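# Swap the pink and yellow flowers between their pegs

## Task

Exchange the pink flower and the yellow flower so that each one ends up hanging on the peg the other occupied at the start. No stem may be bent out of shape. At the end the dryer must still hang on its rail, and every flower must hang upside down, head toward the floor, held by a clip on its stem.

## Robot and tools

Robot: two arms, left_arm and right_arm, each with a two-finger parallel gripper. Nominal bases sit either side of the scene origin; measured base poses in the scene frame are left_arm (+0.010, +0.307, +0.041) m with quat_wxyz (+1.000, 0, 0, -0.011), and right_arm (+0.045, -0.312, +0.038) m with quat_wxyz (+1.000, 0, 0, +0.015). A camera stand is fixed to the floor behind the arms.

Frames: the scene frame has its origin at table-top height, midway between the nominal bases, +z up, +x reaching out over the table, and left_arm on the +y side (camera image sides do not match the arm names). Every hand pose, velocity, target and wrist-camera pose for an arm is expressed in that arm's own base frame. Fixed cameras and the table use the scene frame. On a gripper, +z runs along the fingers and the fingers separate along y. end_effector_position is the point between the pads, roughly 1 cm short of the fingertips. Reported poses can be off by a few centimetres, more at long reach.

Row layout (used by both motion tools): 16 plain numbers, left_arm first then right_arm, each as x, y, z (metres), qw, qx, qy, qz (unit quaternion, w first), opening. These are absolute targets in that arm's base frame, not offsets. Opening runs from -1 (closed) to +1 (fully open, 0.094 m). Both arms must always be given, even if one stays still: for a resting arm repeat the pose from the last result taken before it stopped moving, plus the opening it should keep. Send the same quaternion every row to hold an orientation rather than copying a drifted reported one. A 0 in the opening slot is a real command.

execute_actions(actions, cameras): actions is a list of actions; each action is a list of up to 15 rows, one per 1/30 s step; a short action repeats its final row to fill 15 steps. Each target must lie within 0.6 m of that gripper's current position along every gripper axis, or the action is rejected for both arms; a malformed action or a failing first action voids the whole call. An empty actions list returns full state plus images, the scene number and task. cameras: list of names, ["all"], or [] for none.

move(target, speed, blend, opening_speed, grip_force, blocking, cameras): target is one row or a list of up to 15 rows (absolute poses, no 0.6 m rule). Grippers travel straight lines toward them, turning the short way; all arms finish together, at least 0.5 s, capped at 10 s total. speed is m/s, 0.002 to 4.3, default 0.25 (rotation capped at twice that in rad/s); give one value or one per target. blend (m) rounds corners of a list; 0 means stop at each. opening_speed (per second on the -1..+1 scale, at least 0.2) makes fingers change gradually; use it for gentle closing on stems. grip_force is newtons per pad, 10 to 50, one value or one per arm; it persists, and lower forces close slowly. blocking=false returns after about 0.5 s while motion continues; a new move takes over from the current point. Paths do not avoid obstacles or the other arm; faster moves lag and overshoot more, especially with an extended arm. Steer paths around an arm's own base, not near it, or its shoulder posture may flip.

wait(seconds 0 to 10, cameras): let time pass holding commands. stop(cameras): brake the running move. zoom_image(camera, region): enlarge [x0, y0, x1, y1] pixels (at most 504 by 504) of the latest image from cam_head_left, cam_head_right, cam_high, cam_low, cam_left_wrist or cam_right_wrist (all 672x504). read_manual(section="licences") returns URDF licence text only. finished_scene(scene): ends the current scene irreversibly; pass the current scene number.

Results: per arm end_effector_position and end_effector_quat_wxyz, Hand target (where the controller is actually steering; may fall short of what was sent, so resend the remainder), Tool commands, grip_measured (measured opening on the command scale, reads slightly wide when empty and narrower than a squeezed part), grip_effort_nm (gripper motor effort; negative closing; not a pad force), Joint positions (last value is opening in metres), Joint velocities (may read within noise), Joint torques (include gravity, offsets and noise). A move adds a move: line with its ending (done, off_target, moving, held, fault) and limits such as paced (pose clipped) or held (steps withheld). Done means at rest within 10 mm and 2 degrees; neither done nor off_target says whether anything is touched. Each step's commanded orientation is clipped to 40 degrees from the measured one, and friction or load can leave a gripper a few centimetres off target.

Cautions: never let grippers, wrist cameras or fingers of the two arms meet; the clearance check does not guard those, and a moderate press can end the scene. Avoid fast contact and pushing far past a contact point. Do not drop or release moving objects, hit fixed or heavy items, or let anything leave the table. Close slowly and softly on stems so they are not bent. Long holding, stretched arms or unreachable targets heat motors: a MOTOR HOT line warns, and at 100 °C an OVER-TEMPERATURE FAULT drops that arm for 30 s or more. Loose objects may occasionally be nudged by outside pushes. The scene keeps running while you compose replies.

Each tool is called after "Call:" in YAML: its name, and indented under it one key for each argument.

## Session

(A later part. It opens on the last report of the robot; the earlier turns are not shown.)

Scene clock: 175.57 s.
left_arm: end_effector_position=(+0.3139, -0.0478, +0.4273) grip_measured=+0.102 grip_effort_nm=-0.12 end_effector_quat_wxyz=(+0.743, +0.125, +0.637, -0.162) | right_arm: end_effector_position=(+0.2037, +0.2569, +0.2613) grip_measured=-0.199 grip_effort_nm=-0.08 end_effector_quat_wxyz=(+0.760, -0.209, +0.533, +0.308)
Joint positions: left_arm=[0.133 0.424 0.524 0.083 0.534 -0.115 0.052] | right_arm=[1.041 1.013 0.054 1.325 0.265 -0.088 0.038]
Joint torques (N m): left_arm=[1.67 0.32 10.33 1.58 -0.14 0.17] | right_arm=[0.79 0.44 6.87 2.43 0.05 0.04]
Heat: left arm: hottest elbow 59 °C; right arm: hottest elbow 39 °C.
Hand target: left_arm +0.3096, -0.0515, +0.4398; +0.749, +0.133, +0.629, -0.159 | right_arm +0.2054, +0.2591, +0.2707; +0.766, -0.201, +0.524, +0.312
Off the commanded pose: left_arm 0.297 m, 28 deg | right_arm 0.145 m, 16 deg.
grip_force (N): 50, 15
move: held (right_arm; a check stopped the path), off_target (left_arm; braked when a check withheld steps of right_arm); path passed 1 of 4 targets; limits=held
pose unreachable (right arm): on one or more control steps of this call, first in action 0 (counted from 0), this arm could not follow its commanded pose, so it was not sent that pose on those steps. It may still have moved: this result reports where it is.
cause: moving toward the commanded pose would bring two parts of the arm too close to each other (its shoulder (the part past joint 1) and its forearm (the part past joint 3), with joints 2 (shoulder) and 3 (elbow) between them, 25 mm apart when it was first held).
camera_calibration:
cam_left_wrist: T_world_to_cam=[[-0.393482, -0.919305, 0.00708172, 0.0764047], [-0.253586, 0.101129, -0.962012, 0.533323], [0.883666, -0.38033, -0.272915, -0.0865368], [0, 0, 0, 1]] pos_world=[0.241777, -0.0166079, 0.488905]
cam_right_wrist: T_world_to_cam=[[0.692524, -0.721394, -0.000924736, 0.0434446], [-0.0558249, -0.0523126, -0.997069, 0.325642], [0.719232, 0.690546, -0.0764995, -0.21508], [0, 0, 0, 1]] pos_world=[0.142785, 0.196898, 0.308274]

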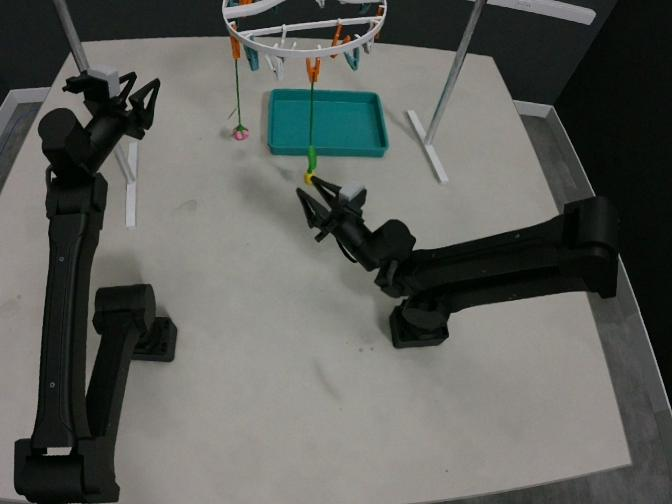

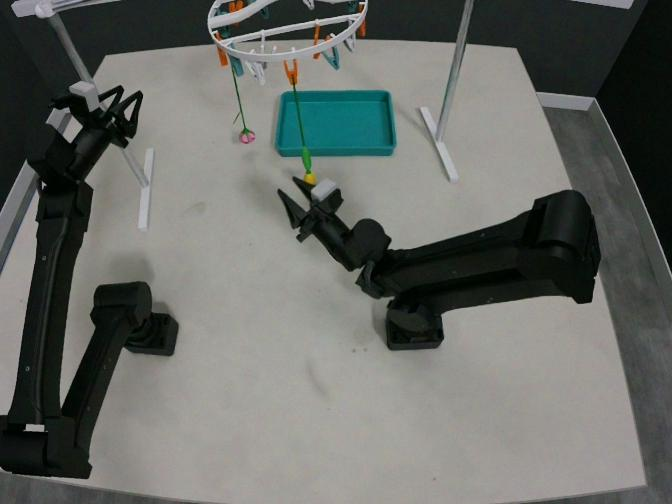

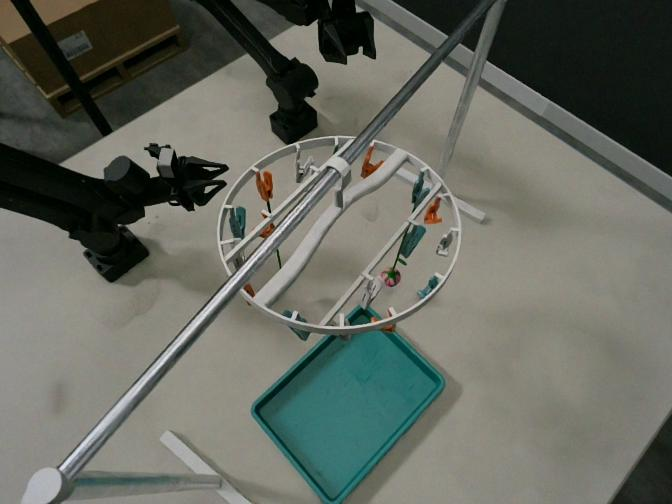

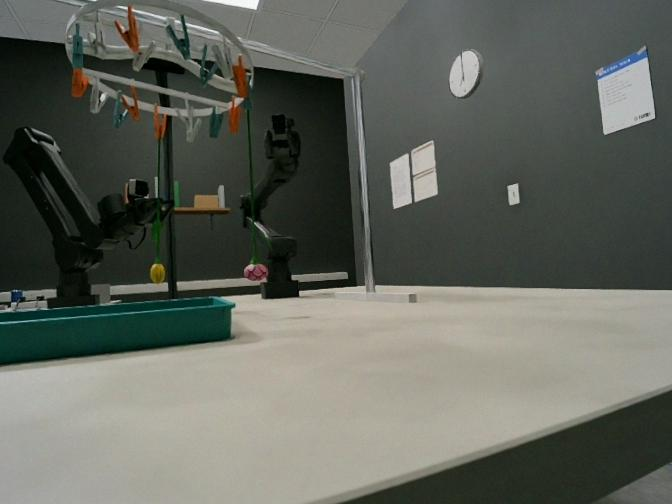

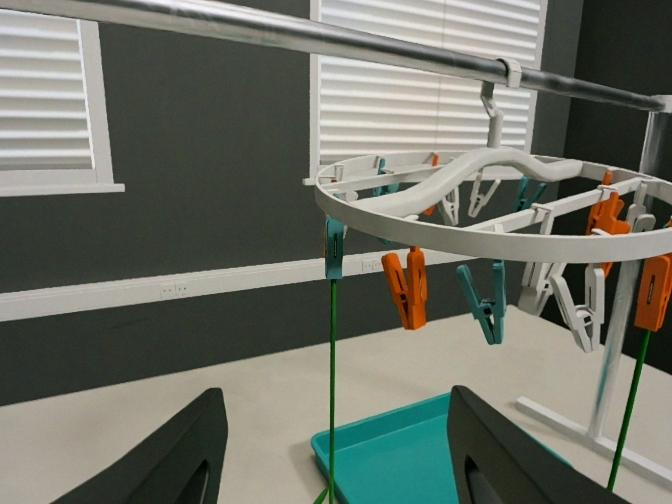

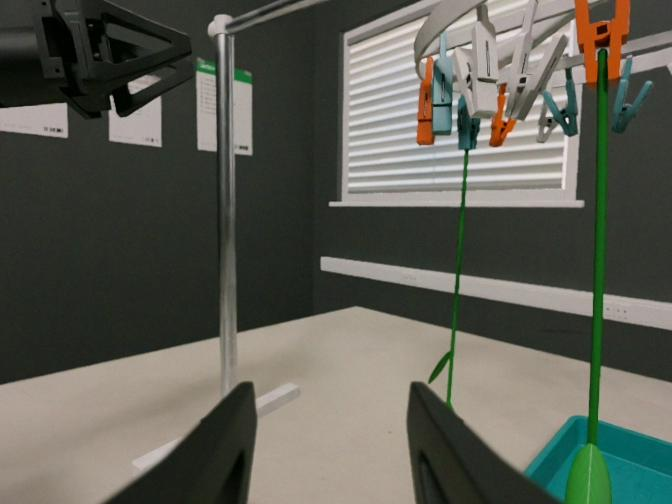

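Call:
move:
  target:
    - [0.30, -0.20, 0.445, 0.7655, 0.0, 0.6424, 0.0, 0.1, 0.326, 0.20, 0.24, 0.7700, -0.1962, 0.5391, 0.2802, -0.2]
    - [0.295, -0.343, 0.445, 0.7655, -0.0224, 0.6424, 0.0267, 0.1, 0.326, 0.20, 0.24, 0.7700, -0.1962, 0.5391, 0.2802, -0.2]
  speed: 0.25
  blend: [0.04, 0]
  cameras: ["all"]

Call:
zoom_image:
  camera: "cam_left_wrist"
  region: [240, 180, 440, 380]

Call:
zoom_image:
  camera: "cam_right_wrist"
  region: [290, 250, 390, 350]

Scene clock: 205.20 s.
left_arm: end_effector_position=(+0.2930, -0.3334, +0.4209) grip_measured=+0.102 grip_effort_nm=-0.12 end_effector_quat_wxyz=(+0.758, -0.005, +0.650, +0.043) | right_arm: end_effector_position=(+0.3164, +0.1992, +0.2290) grip_measured=-0.199 grip_effort_nm=-0.07 end_effector_quat_wxyz=(+0.759, -0.205, +0.554, +0.276)
Joint positions: left_arm=[-1.231 1.206 0.799 0.929 -1.256 0.55 0.052] | right_arm=[0.453 1.385 0.139 1.564 -0.237 0.072 0.038]
Joint torques (N m): left_arm=[2.32 -5.6 11.82 2.03 0.42 0.15] | right_arm=[-0.21 -3.31 5.89 2.5 -0.06 0.18]
Heat: left arm: hottest elbow 59 °C; right arm: hottest elbow 39 °C.
Hand target: left_arm +0.2942, -0.3416, +0.4445; +0.765, -0.022, +0.643, +0.026 | right_arm +0.3255, +0.1997, +0.2401; +0.768, -0.197, +0.541, +0.279
Off the commanded pose: left_arm 0.026 m, 3 deg | right_arm 0.015 m, 2 deg.
joint sent to its limit (right arm) — joint 4 (wrist pitch), upper limit. The joint targets still meet the commanded pose.
grip_force (N): 50, 15
move: off_target (left_arm, right_arm)
camera_calibration:
cam_left_wrist: T_world_to_cam=[[0.0797445, -0.994911, -0.0615841, -0.329255], [-0.279157, 0.037019, -0.959532, 0.535802], [0.956929, 0.093709, -0.274784, -0.04111], [0, 0, 0, 1]] pos_world=[0.215169, -0.343562, 0.482546]
cam_right_wrist: T_world_to_cam=[[0.646882, -0.762434, 0.0153875, -0.0574293], [-0.0815034, -0.0891853, -0.992675, 0.311177], [0.758222, 0.64089, -0.119833, -0.251314], [0, 0, 0, 1]] pos_world=[0.253064, 0.145031, 0.279665]

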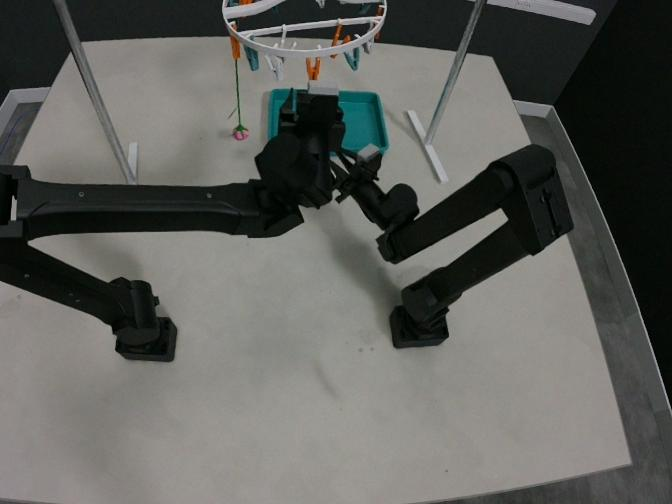

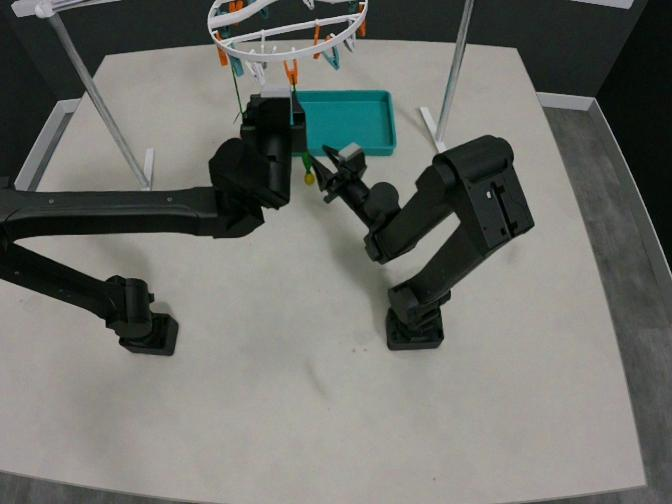

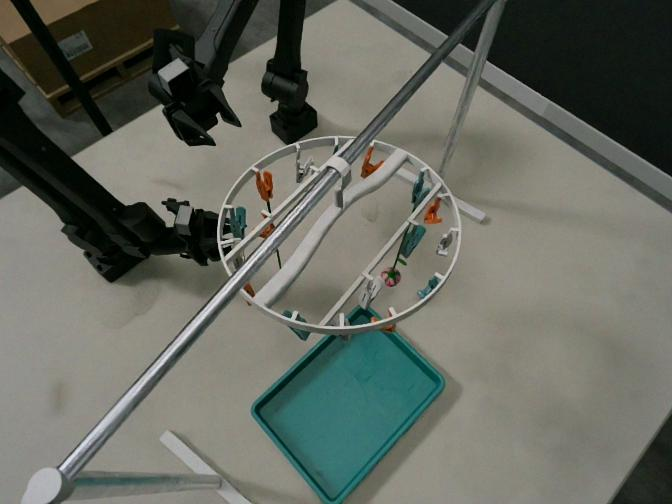

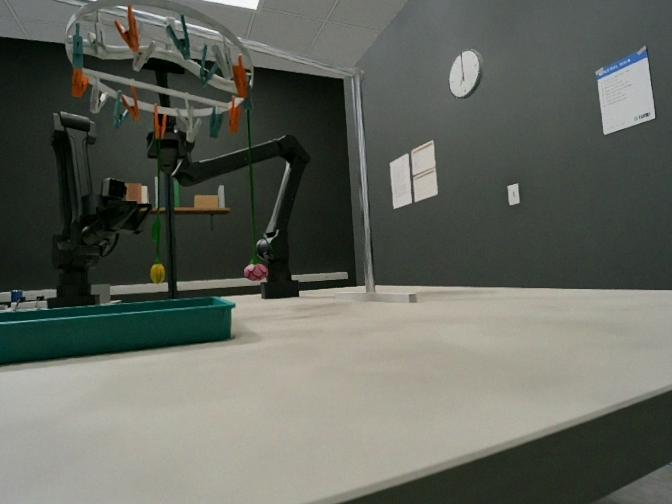

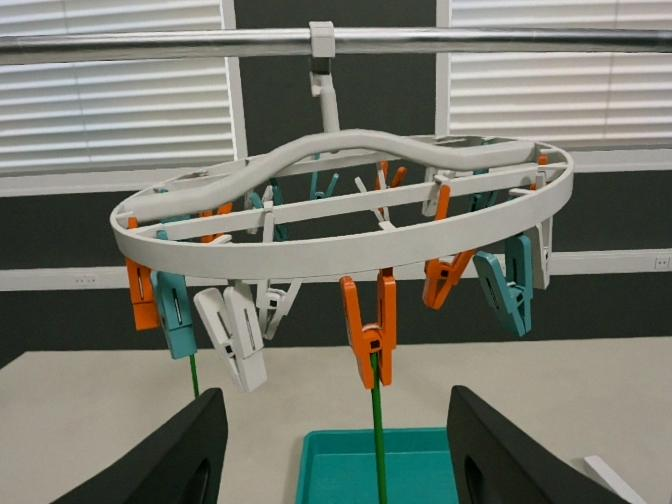

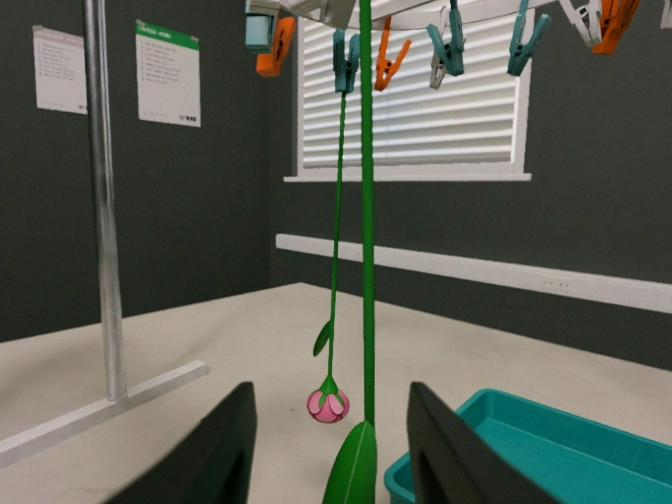

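Scaled by 2.520 from the camera's 672x504 image, which has a finer 960x720 frame.

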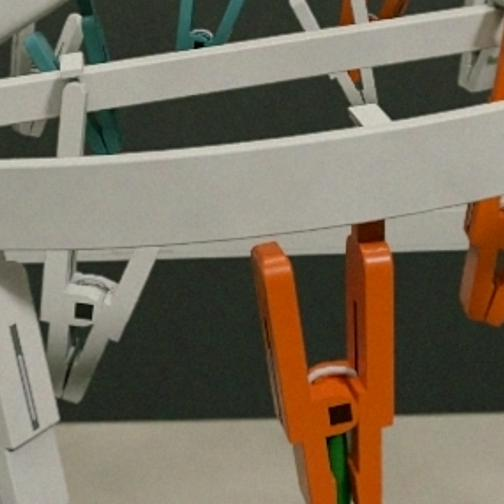

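Scaled by 5.040 from the camera's 672x504 image, which has a finer 960x720 frame.

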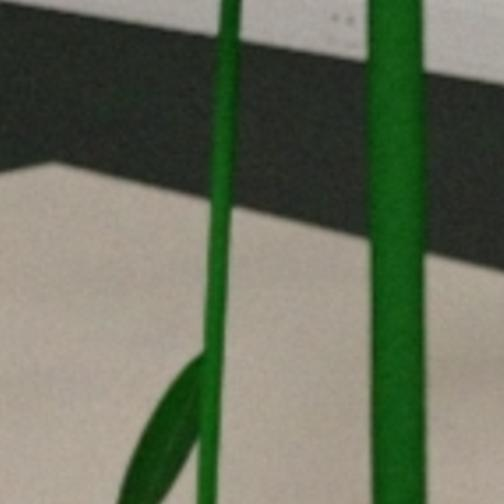

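Call:
move:
  target:
    - [0.351, -0.3536, 0.429, 0.7645, -0.0392, 0.6416, 0.0467, 0.1, 0.384, 0.241, 0.259, 0.7700, -0.1962, 0.5391, 0.2802, -0.2]
    - [0.351, -0.3536, 0.429, 0.7645, -0.0392, 0.6416, 0.0467, 0.1, 0.384, 0.241, 0.259, 0.7700, -0.1962, 0.5391, 0.2802, -1.0]
  speed: 0.12
  opening_speed: 0.6
  cameras: ["cam_left_wrist", "cam_right_wrist"]

Scene clock: 227.93 s.
left_arm: end_effector_position=(+0.3425, -0.3469, +0.4073) grip_measured=+0.102 grip_effort_nm=-0.12 end_effector_quat_wxyz=(+0.760, -0.021, +0.647, +0.059) | right_arm: end_effector_position=(+0.3758, +0.2319, +0.2523) grip_measured=-0.905 grip_effort_nm=-0.36 end_effector_quat_wxyz=(+0.767, -0.196, +0.545, +0.275)
Joint positions: left_arm=[-1.13 1.322 0.867 0.921 -1.203 0.483 0.052] | right_arm=[0.475 1.452 0.329 1.465 -0.202 0.072 0.004]
Joint torques (N m): left_arm=[3.31 -7.24 11.78 0.98 0.41 -0.07] | right_arm=[1.32 -5.71 7.15 1.48 0.13 0.06]
Heat: left arm: hottest elbow 60 °C; right arm: hottest elbow 39 °C.
Hand target: left_arm +0.3500, -0.3525, +0.4286; +0.765, -0.039, +0.641, +0.047 | right_arm +0.3836, +0.2406, +0.2591; +0.770, -0.196, +0.539, +0.280
Off the commanded pose: left_arm 0.024 m, 3 deg | right_arm 0.014 m, 1 deg.
grip_force (N): 50, 15
move: off_target (left_arm, right_arm); target 2's new opening was sent with right_arm's hand 0.014 m and 1 deg from that target
camera_calibration:
cam_left_wrist: T_world_to_cam=[[0.123307, -0.990736, -0.0568985, -0.362794], [-0.27339, 0.0212032, -0.96167, 0.53049], [0.953967, 0.134136, -0.268243, -0.0785705], [0, 0, 0, 1]] pos_world=[0.264719, -0.360142, 0.468437]
cam_right_wrist: T_world_to_cam=[[0.637544, -0.770348, 0.0100885, -0.0645496], [-0.0652035, -0.0670015, -0.99562, 0.331615], [0.76765, 0.634094, -0.0929458, -0.323165], [0, 0, 0, 1]] pos_world=[0.310853, 0.17741, 0.300777]
Images, in order (width x height): cam_left_wrist 672x504, cam_right_wrist 672x504.

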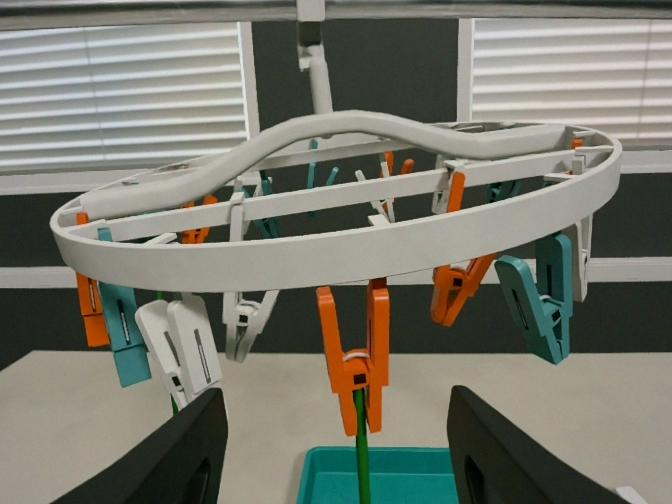

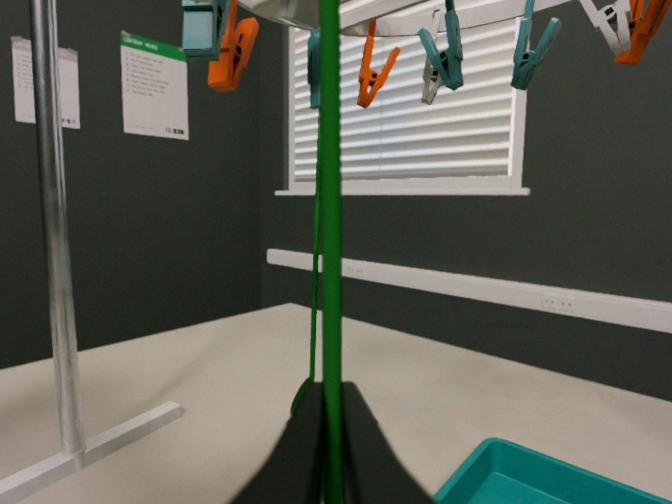

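Call:
move:
  target:
    - [0.4035, -0.3537, 0.4315, 0.7645, -0.0392, 0.6416, 0.0467, 0.1, 0.384, 0.241, 0.259, 0.7700, -0.1962, 0.5391, 0.2802, -1.0]
    - [0.4035, -0.3537, 0.4315, 0.7645, -0.0392, 0.6416, 0.0467, -0.6, 0.384, 0.241, 0.259, 0.7700, -0.1962, 0.5391, 0.2802, -1.0]
  speed: 0.1
  opening_speed: 0.6
  cameras: ["cam_left_wrist", "cam_low"]

Call:
zoom_image:
  camera: "cam_low"
  region: [130, 80, 200, 150]

Scene clock: 239.77 s.
left_arm: end_effector_position=(+0.3941, -0.3473, +0.4092) grip_measured=-0.590 grip_effort_nm=-0.53 end_effector_quat_wxyz=(+0.759, -0.022, +0.648, +0.058) | right_arm: end_effector_position=(+0.3759, +0.2320, +0.2518) grip_measured=-0.907 grip_effort_nm=-0.39 end_effector_quat_wxyz=(+0.767, -0.196, +0.546, +0.275)
Joint positions: left_arm=[-1.022 1.368 0.938 0.791 -1.106 0.368 0.019] | right_arm=[0.475 1.453 0.329 1.465 -0.202 0.072 0.004]
Joint torques (N m): left_arm=[3.19 -8 12.1 1.11 0.32 -0.06] | right_arm=[1.55 -5.83 7.13 1.5 0.14 0.07]
Heat: left arm: hottest elbow 61 °C; right arm: hottest elbow 39 °C.
Hand target: left_arm +0.4024, -0.3526, +0.4310; +0.765, -0.039, +0.641, +0.047 | right_arm +0.3836, +0.2406, +0.2591; +0.770, -0.196, +0.539, +0.280
Off the commanded pose: left_arm 0.025 m, 3 deg | right_arm 0.014 m, 1 deg.
grip_force (N): 50, 15
move: off_target (left_arm, right_arm); target 2's new opening was sent with left_arm's hand 0.025 m and 3 deg from that target
camera_calibration:
cam_left_wrist: T_world_to_cam=[[0.123449, -0.990826, -0.0549926, -0.370322], [-0.276215, 0.0189179, -0.96091, 0.54637], [0.953135, 0.133813, -0.271346, -0.125677], [0, 0, 0, 1]] pos_world=[0.316418, -0.360444, 0.470545]
Images, in order (width x height): cam_low 672x504, cam_left_wrist 672x504.

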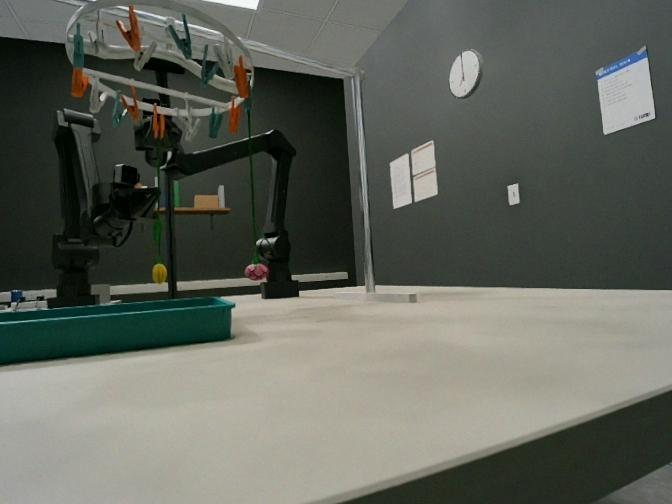

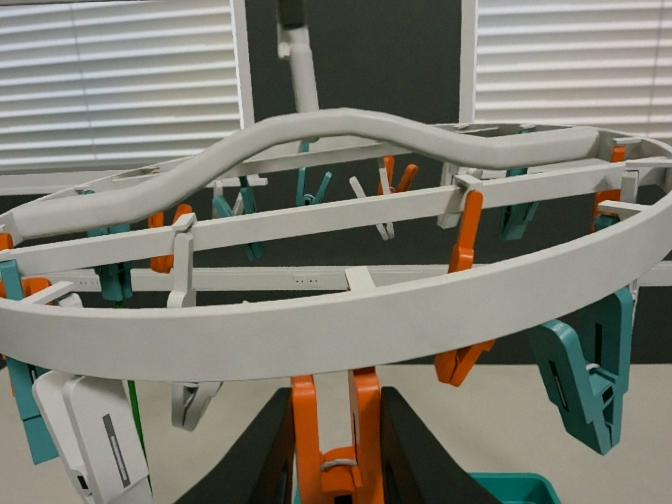

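Scaled by 7.200 from the camera's 672x504 image, which has a finer 960x720 frame.

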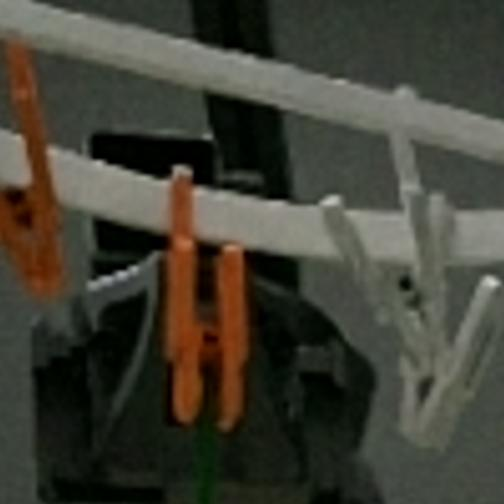

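Call:
move:
  target: [0.4035, -0.3537, 0.4315, 0.7645, -0.0392, 0.6416, 0.0467, -0.6, 0.384, 0.241, 0.198, 0.7700, -0.1962, 0.5391, 0.2802, -1.0]
  speed: 0.08
  cameras: ["cam_low", "cam_right_wrist", "cam_left_wrist"]

Call:
zoom_image:
  camera: "cam_low"
  region: [100, 80, 290, 300]

Scene clock: 244.03 s.
left_arm: end_effector_position=(+0.3941, -0.3473, +0.4092) grip_measured=-0.594 grip_effort_nm=-0.35 end_effector_quat_wxyz=(+0.759, -0.022, +0.648, +0.058) | right_arm: end_effector_position=(+0.3850, +0.2367, +0.1965) grip_measured=-0.907 grip_effort_nm=-0.39 end_effector_quat_wxyz=(+0.741, -0.200, +0.580, +0.272)
Joint positions: left_arm=[-1.022 1.368 0.938 0.791 -1.106 0.368 0.019] | right_arm=[0.475 1.637 0.329 1.562 -0.202 0.072 0.004]
Joint torques (N m): left_arm=[3.25 -8 12.1 1.11 0.32 -0.06] | right_arm=[1.2 -7.53 3.74 2.63 -0.01 -0.1]
Heat: left arm: hottest elbow 63 °C; right arm: hottest elbow 39 °C.
Hand target: left_arm +0.4024, -0.3525, +0.4310; +0.765, -0.039, +0.641, +0.047 | right_arm +0.3842, +0.2410, +0.1985; +0.746, -0.206, +0.572, +0.271
Off the commanded pose: left_arm 0.025 m, 3 deg | right_arm 0.005 m, 6 deg.
joint sent to its limit (right arm) — joint 4 (wrist pitch), upper limit. The joint targets are off in orientation, not in position.
grip_force (N): 50, 15
move: off_target (left_arm, right_arm)
camera_calibration:
cam_left_wrist: T_world_to_cam=[[0.123449, -0.990826, -0.0549926, -0.370322], [-0.276215, 0.0189179, -0.96091, 0.54637], [0.953135, 0.133813, -0.271346, -0.125677], [0, 0, 0, 1]] pos_world=[0.316418, -0.360444, 0.470545]
cam_right_wrist: T_world_to_cam=[[0.63761, -0.770309, -0.00885355, -0.0625449], [-0.142792, -0.106885, -0.983964, 0.313961], [0.75701, 0.62865, -0.178145, -0.316458], [0, 0, 0, 1]] pos_world=[0.324272, 0.18432, 0.251997]
Images, in order (width x height): cam_low 672x504, cam_left_wrist 672x504, cam_right_wrist 672x504.

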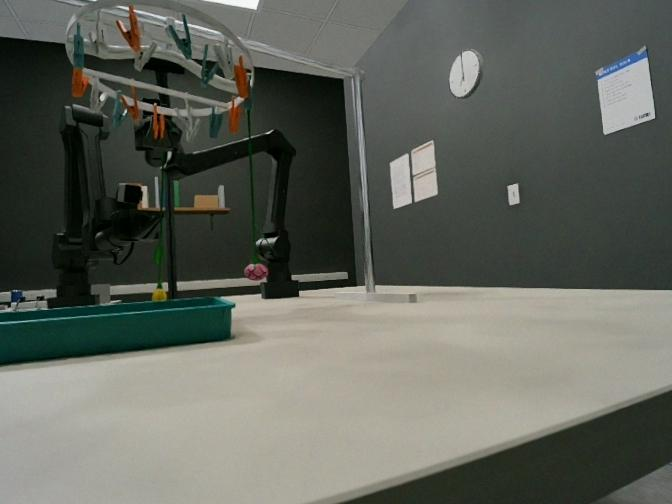

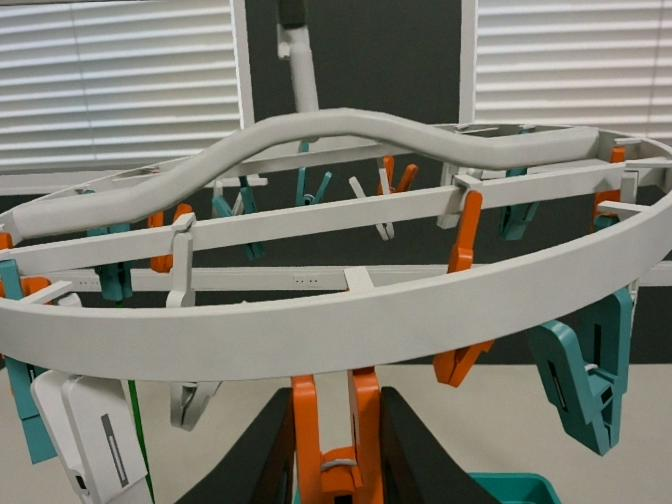

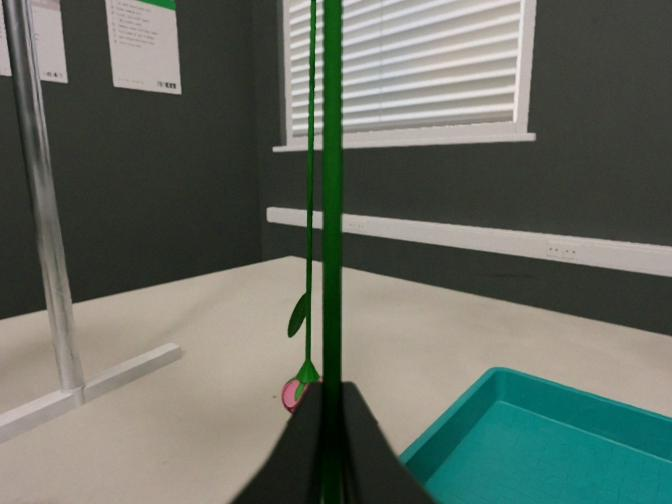

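Scaled by 2.291 from the camera's 672x504 image, which has a finer 960x720 frame.

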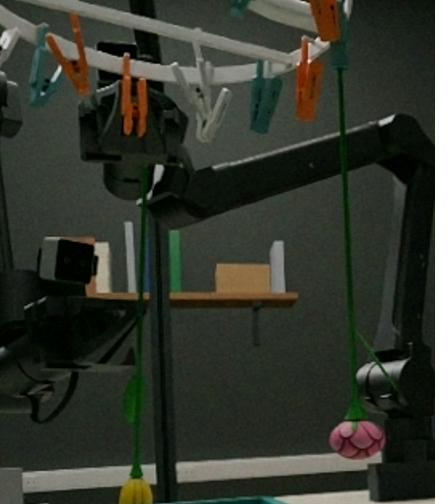

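Call:
move:
  target:
    - [0.4035, -0.3537, 0.4315, 0.7645, -0.0392, 0.6416, 0.0467, -0.6, 0.331, 0.19, 0.195, 0.7700, -0.1962, 0.5391, 0.2802, -1.0]
    - [0.4035, -0.3537, 0.4315, 0.7645, -0.0392, 0.6416, 0.0467, -0.6, 0.30, 0.08, 0.21, 0.1636, -0.1287, 0.9778, 0.0215, -1.0]
    - [0.4222, -0.4001, 0.4313, 0.7560, -0.1033, 0.6344, 0.1231, -0.6, 0.30, 0.08, 0.05, 0.1636, -0.1287, 0.9778, 0.0215, -1.0]
  speed: [0.15, 0.35, 0.08]
  cameras: ["all"]

Scene clock: 277.17 s.
left_arm: end_effector_position=(+0.4197, -0.3908, +0.4087) grip_measured=-0.594 grip_effort_nm=-0.35 end_effector_quat_wxyz=(+0.748, -0.082, +0.643, +0.140) | right_arm: end_effector_position=(+0.3000, +0.0837, +0.0548) grip_measured=-0.907 grip_effort_nm=-0.39 end_effector_quat_wxyz=(+0.165, -0.133, +0.977, +0.024)
Joint positions: left_arm=[-1.046 1.625 1.168 1.108 -1.305 0.693 0.019] | right_arm=[0.273 1.1 0.518 -0.653 -0.001 0.003 0.004]
Joint torques (N m): left_arm=[2.2 -11.22 11.81 1.94 0.28 0.13] | right_arm=[-0.38 -3.43 6.64 1.51 0.07 0.02]
Heat: left arm: hottest elbow 68 °C; right arm: hottest elbow 38 °C.
Hand target: left_arm +0.4212, -0.3987, +0.4308; +0.755, -0.103, +0.636, +0.122 | right_arm +0.2999, +0.0800, +0.0501; +0.164, -0.129, +0.978, +0.021
Off the commanded pose: left_arm 0.025 m, 3 deg | right_arm 0.006 m, 1 deg.
grip_force (N): 50, 15
move: off_target (left_arm)
camera_calibration:
cam_left_wrist: T_world_to_cam=[[0.321827, -0.944122, -0.0711426, -0.475121], [-0.278239, -0.0224867, -0.960249, 0.538254], [0.904992, 0.328828, -0.269929, -0.048637], [0, 0, 0, 1]] pos_world=[0.346686, -0.420476, 0.469928]
cam_right_wrist: T_world_to_cam=[[0.276863, -0.960898, -0.00463046, -0.00348942], [-0.956659, -0.276088, 0.0926231, 0.345337], [-0.0902798, -0.0212142, -0.99569, 0.172186], [0, 0, 0, 1]] pos_world=[0.34688, 0.0956432, 0.139441]

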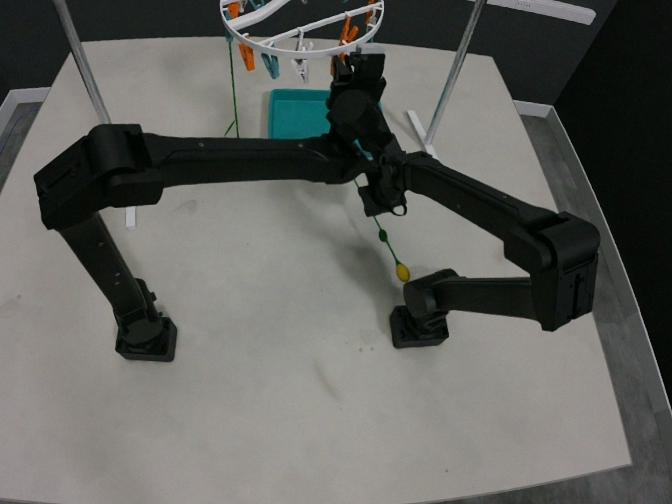

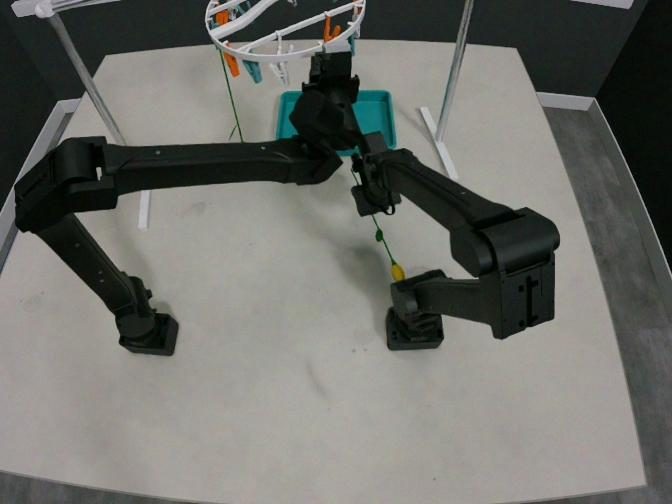

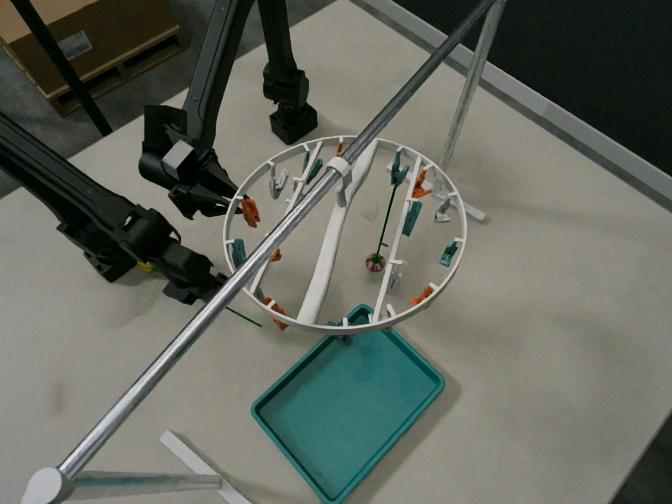

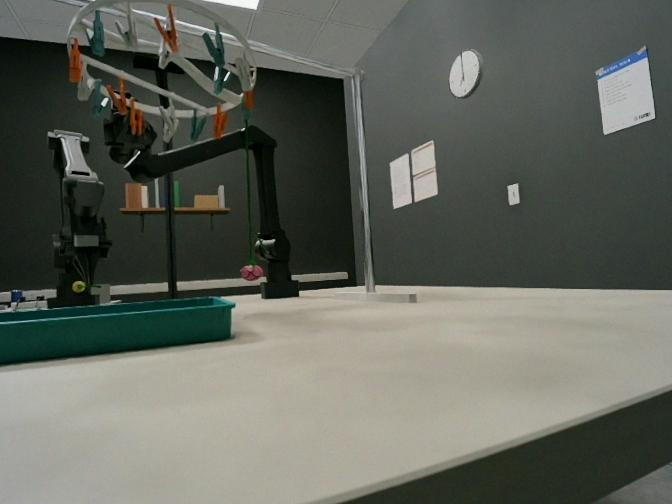

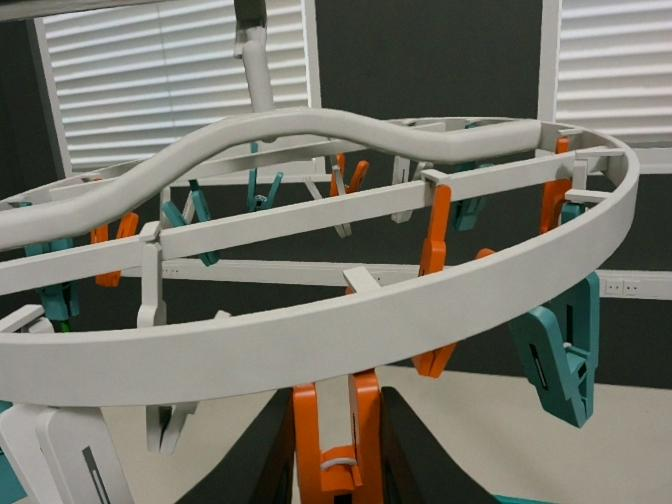

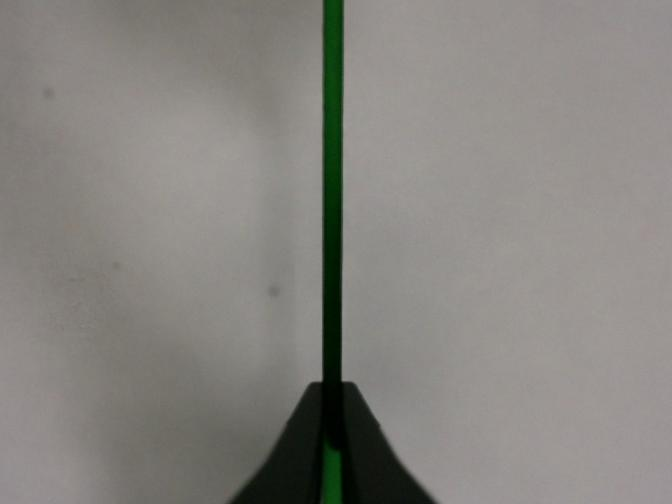

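Call:
move:
  target:
    - [0.4222, -0.4001, 0.4313, 0.7560, -0.1033, 0.6344, 0.1231, 0.1, 0.30, 0.08, -0.022, 0.1636, -0.1287, 0.9778, 0.0215, -1.0]
    - [0.4222, -0.4001, 0.4313, 0.7560, -0.1033, 0.6344, 0.1231, 0.1, 0.30, 0.08, -0.022, 0.1636, -0.1287, 0.9778, 0.0215, -0.55]
    - [0.32, -0.425, 0.4313, 0.7560, -0.1033, 0.6344, 0.1231, 0.1, 0.295, 0.08, 0.12, 0.1636, -0.1287, 0.9778, 0.0215, -0.55]
  speed: [0.08, 0.1, 0.15]
  opening_speed: 0.5
  cameras: ["all"]

Scene clock: 287.53 s.
left_arm: end_effector_position=(+0.3221, -0.4192, +0.4281) grip_measured=+0.098 grip_effort_nm=0.06 end_effector_quat_wxyz=(+0.747, -0.076, +0.652, +0.104) | right_arm: end_effector_position=(+0.2767, +0.0770, +0.0964) grip_measured=-0.551 grip_effort_nm=0.08 end_effector_quat_wxyz=(+0.139, -0.133, +0.981, +0.020)
Joint positions: left_arm=[-1.246 1.626 1.174 1.553 -1.416 1.12 0.052] | right_arm=[0.273 0.976 0.579 -0.892 0 0.003 0.021]
Joint torques (N m): left_arm=[2.08 -10.75 8.5 0.99 0.51 0.15] | right_arm=[0.09 -3.43 11.63 0.53 0.09 0.06]
Heat: left arm: hottest elbow 68 °C; right arm: hottest elbow 38 °C.
Hand target: left_arm +0.3203, -0.4247, +0.4314; +0.748, -0.079, +0.652, +0.098 | right_arm +0.2942, +0.0799, +0.1199; +0.164, -0.129, +0.978, +0.022
Off the commanded pose: left_arm 0.007 m, 4 deg | right_arm 0.030 m, 3 deg.
joint sent to its limit (left arm) — joint 4 (wrist pitch), upper limit. The joint targets are off in orientation, not in position.
grip_force (N): 50, 15
move: off_target (left_arm, right_arm)
camera_calibration:
cam_left_wrist: T_world_to_cam=[[0.261434, -0.964549, -0.0360331, -0.473193], [-0.290752, -0.0430987, -0.955827, 0.522602], [0.920389, 0.260362, -0.291712, 0.0299473], [0, 0, 0, 1]] pos_world=[0.248093, -0.441691, 0.491203]
cam_right_wrist: T_world_to_cam=[[0.276481, -0.96101, -0.00424842, -0.00317041], [-0.950605, -0.274131, 0.14561, 0.310407], [-0.141097, -0.0362199, -0.989333, 0.226052], [0, 0, 0, 1]] pos_world=[0.327846, 0.090233, 0.178429]

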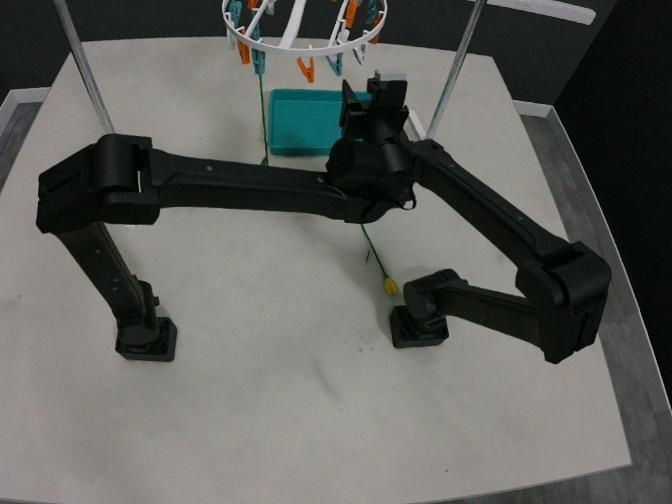

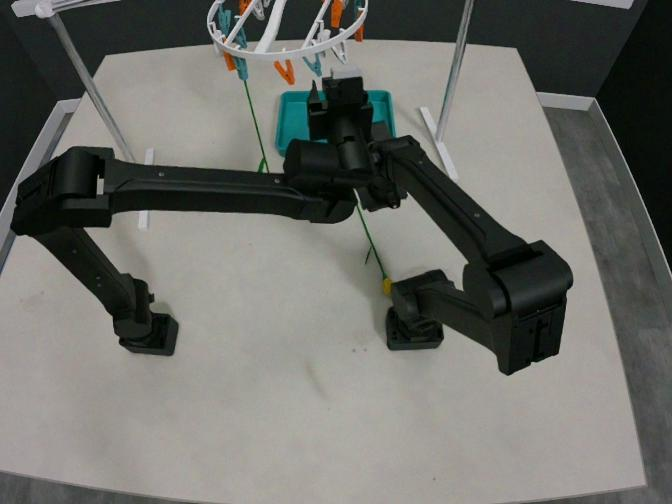

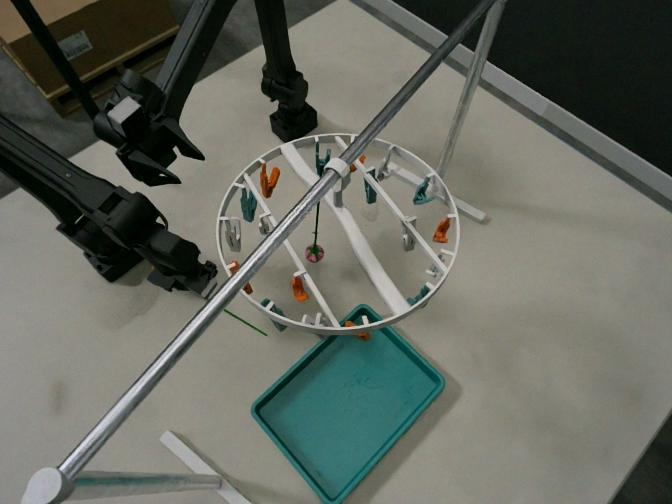

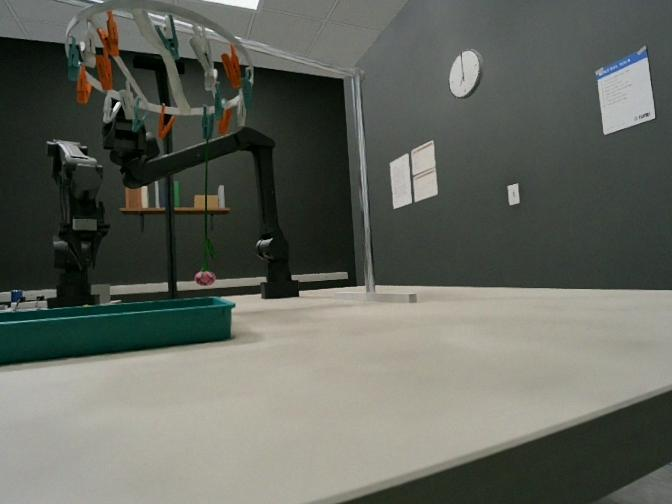

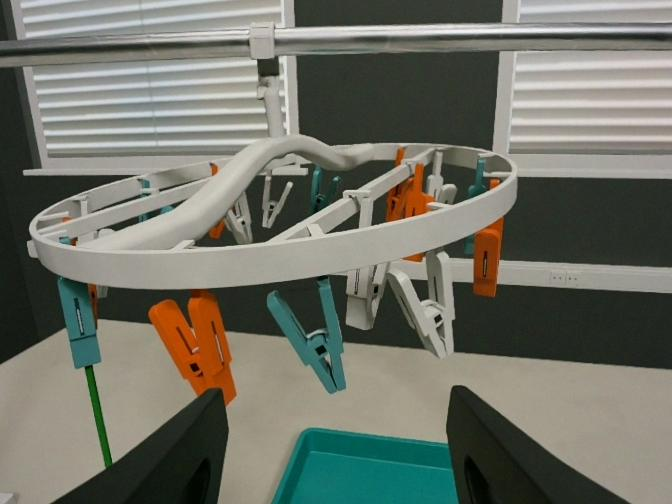

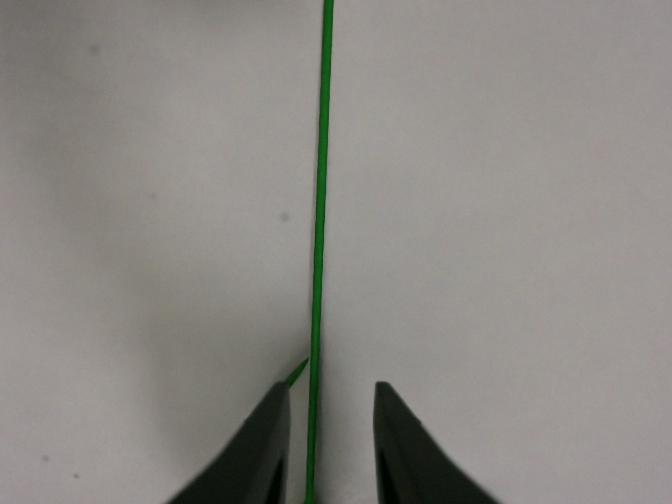

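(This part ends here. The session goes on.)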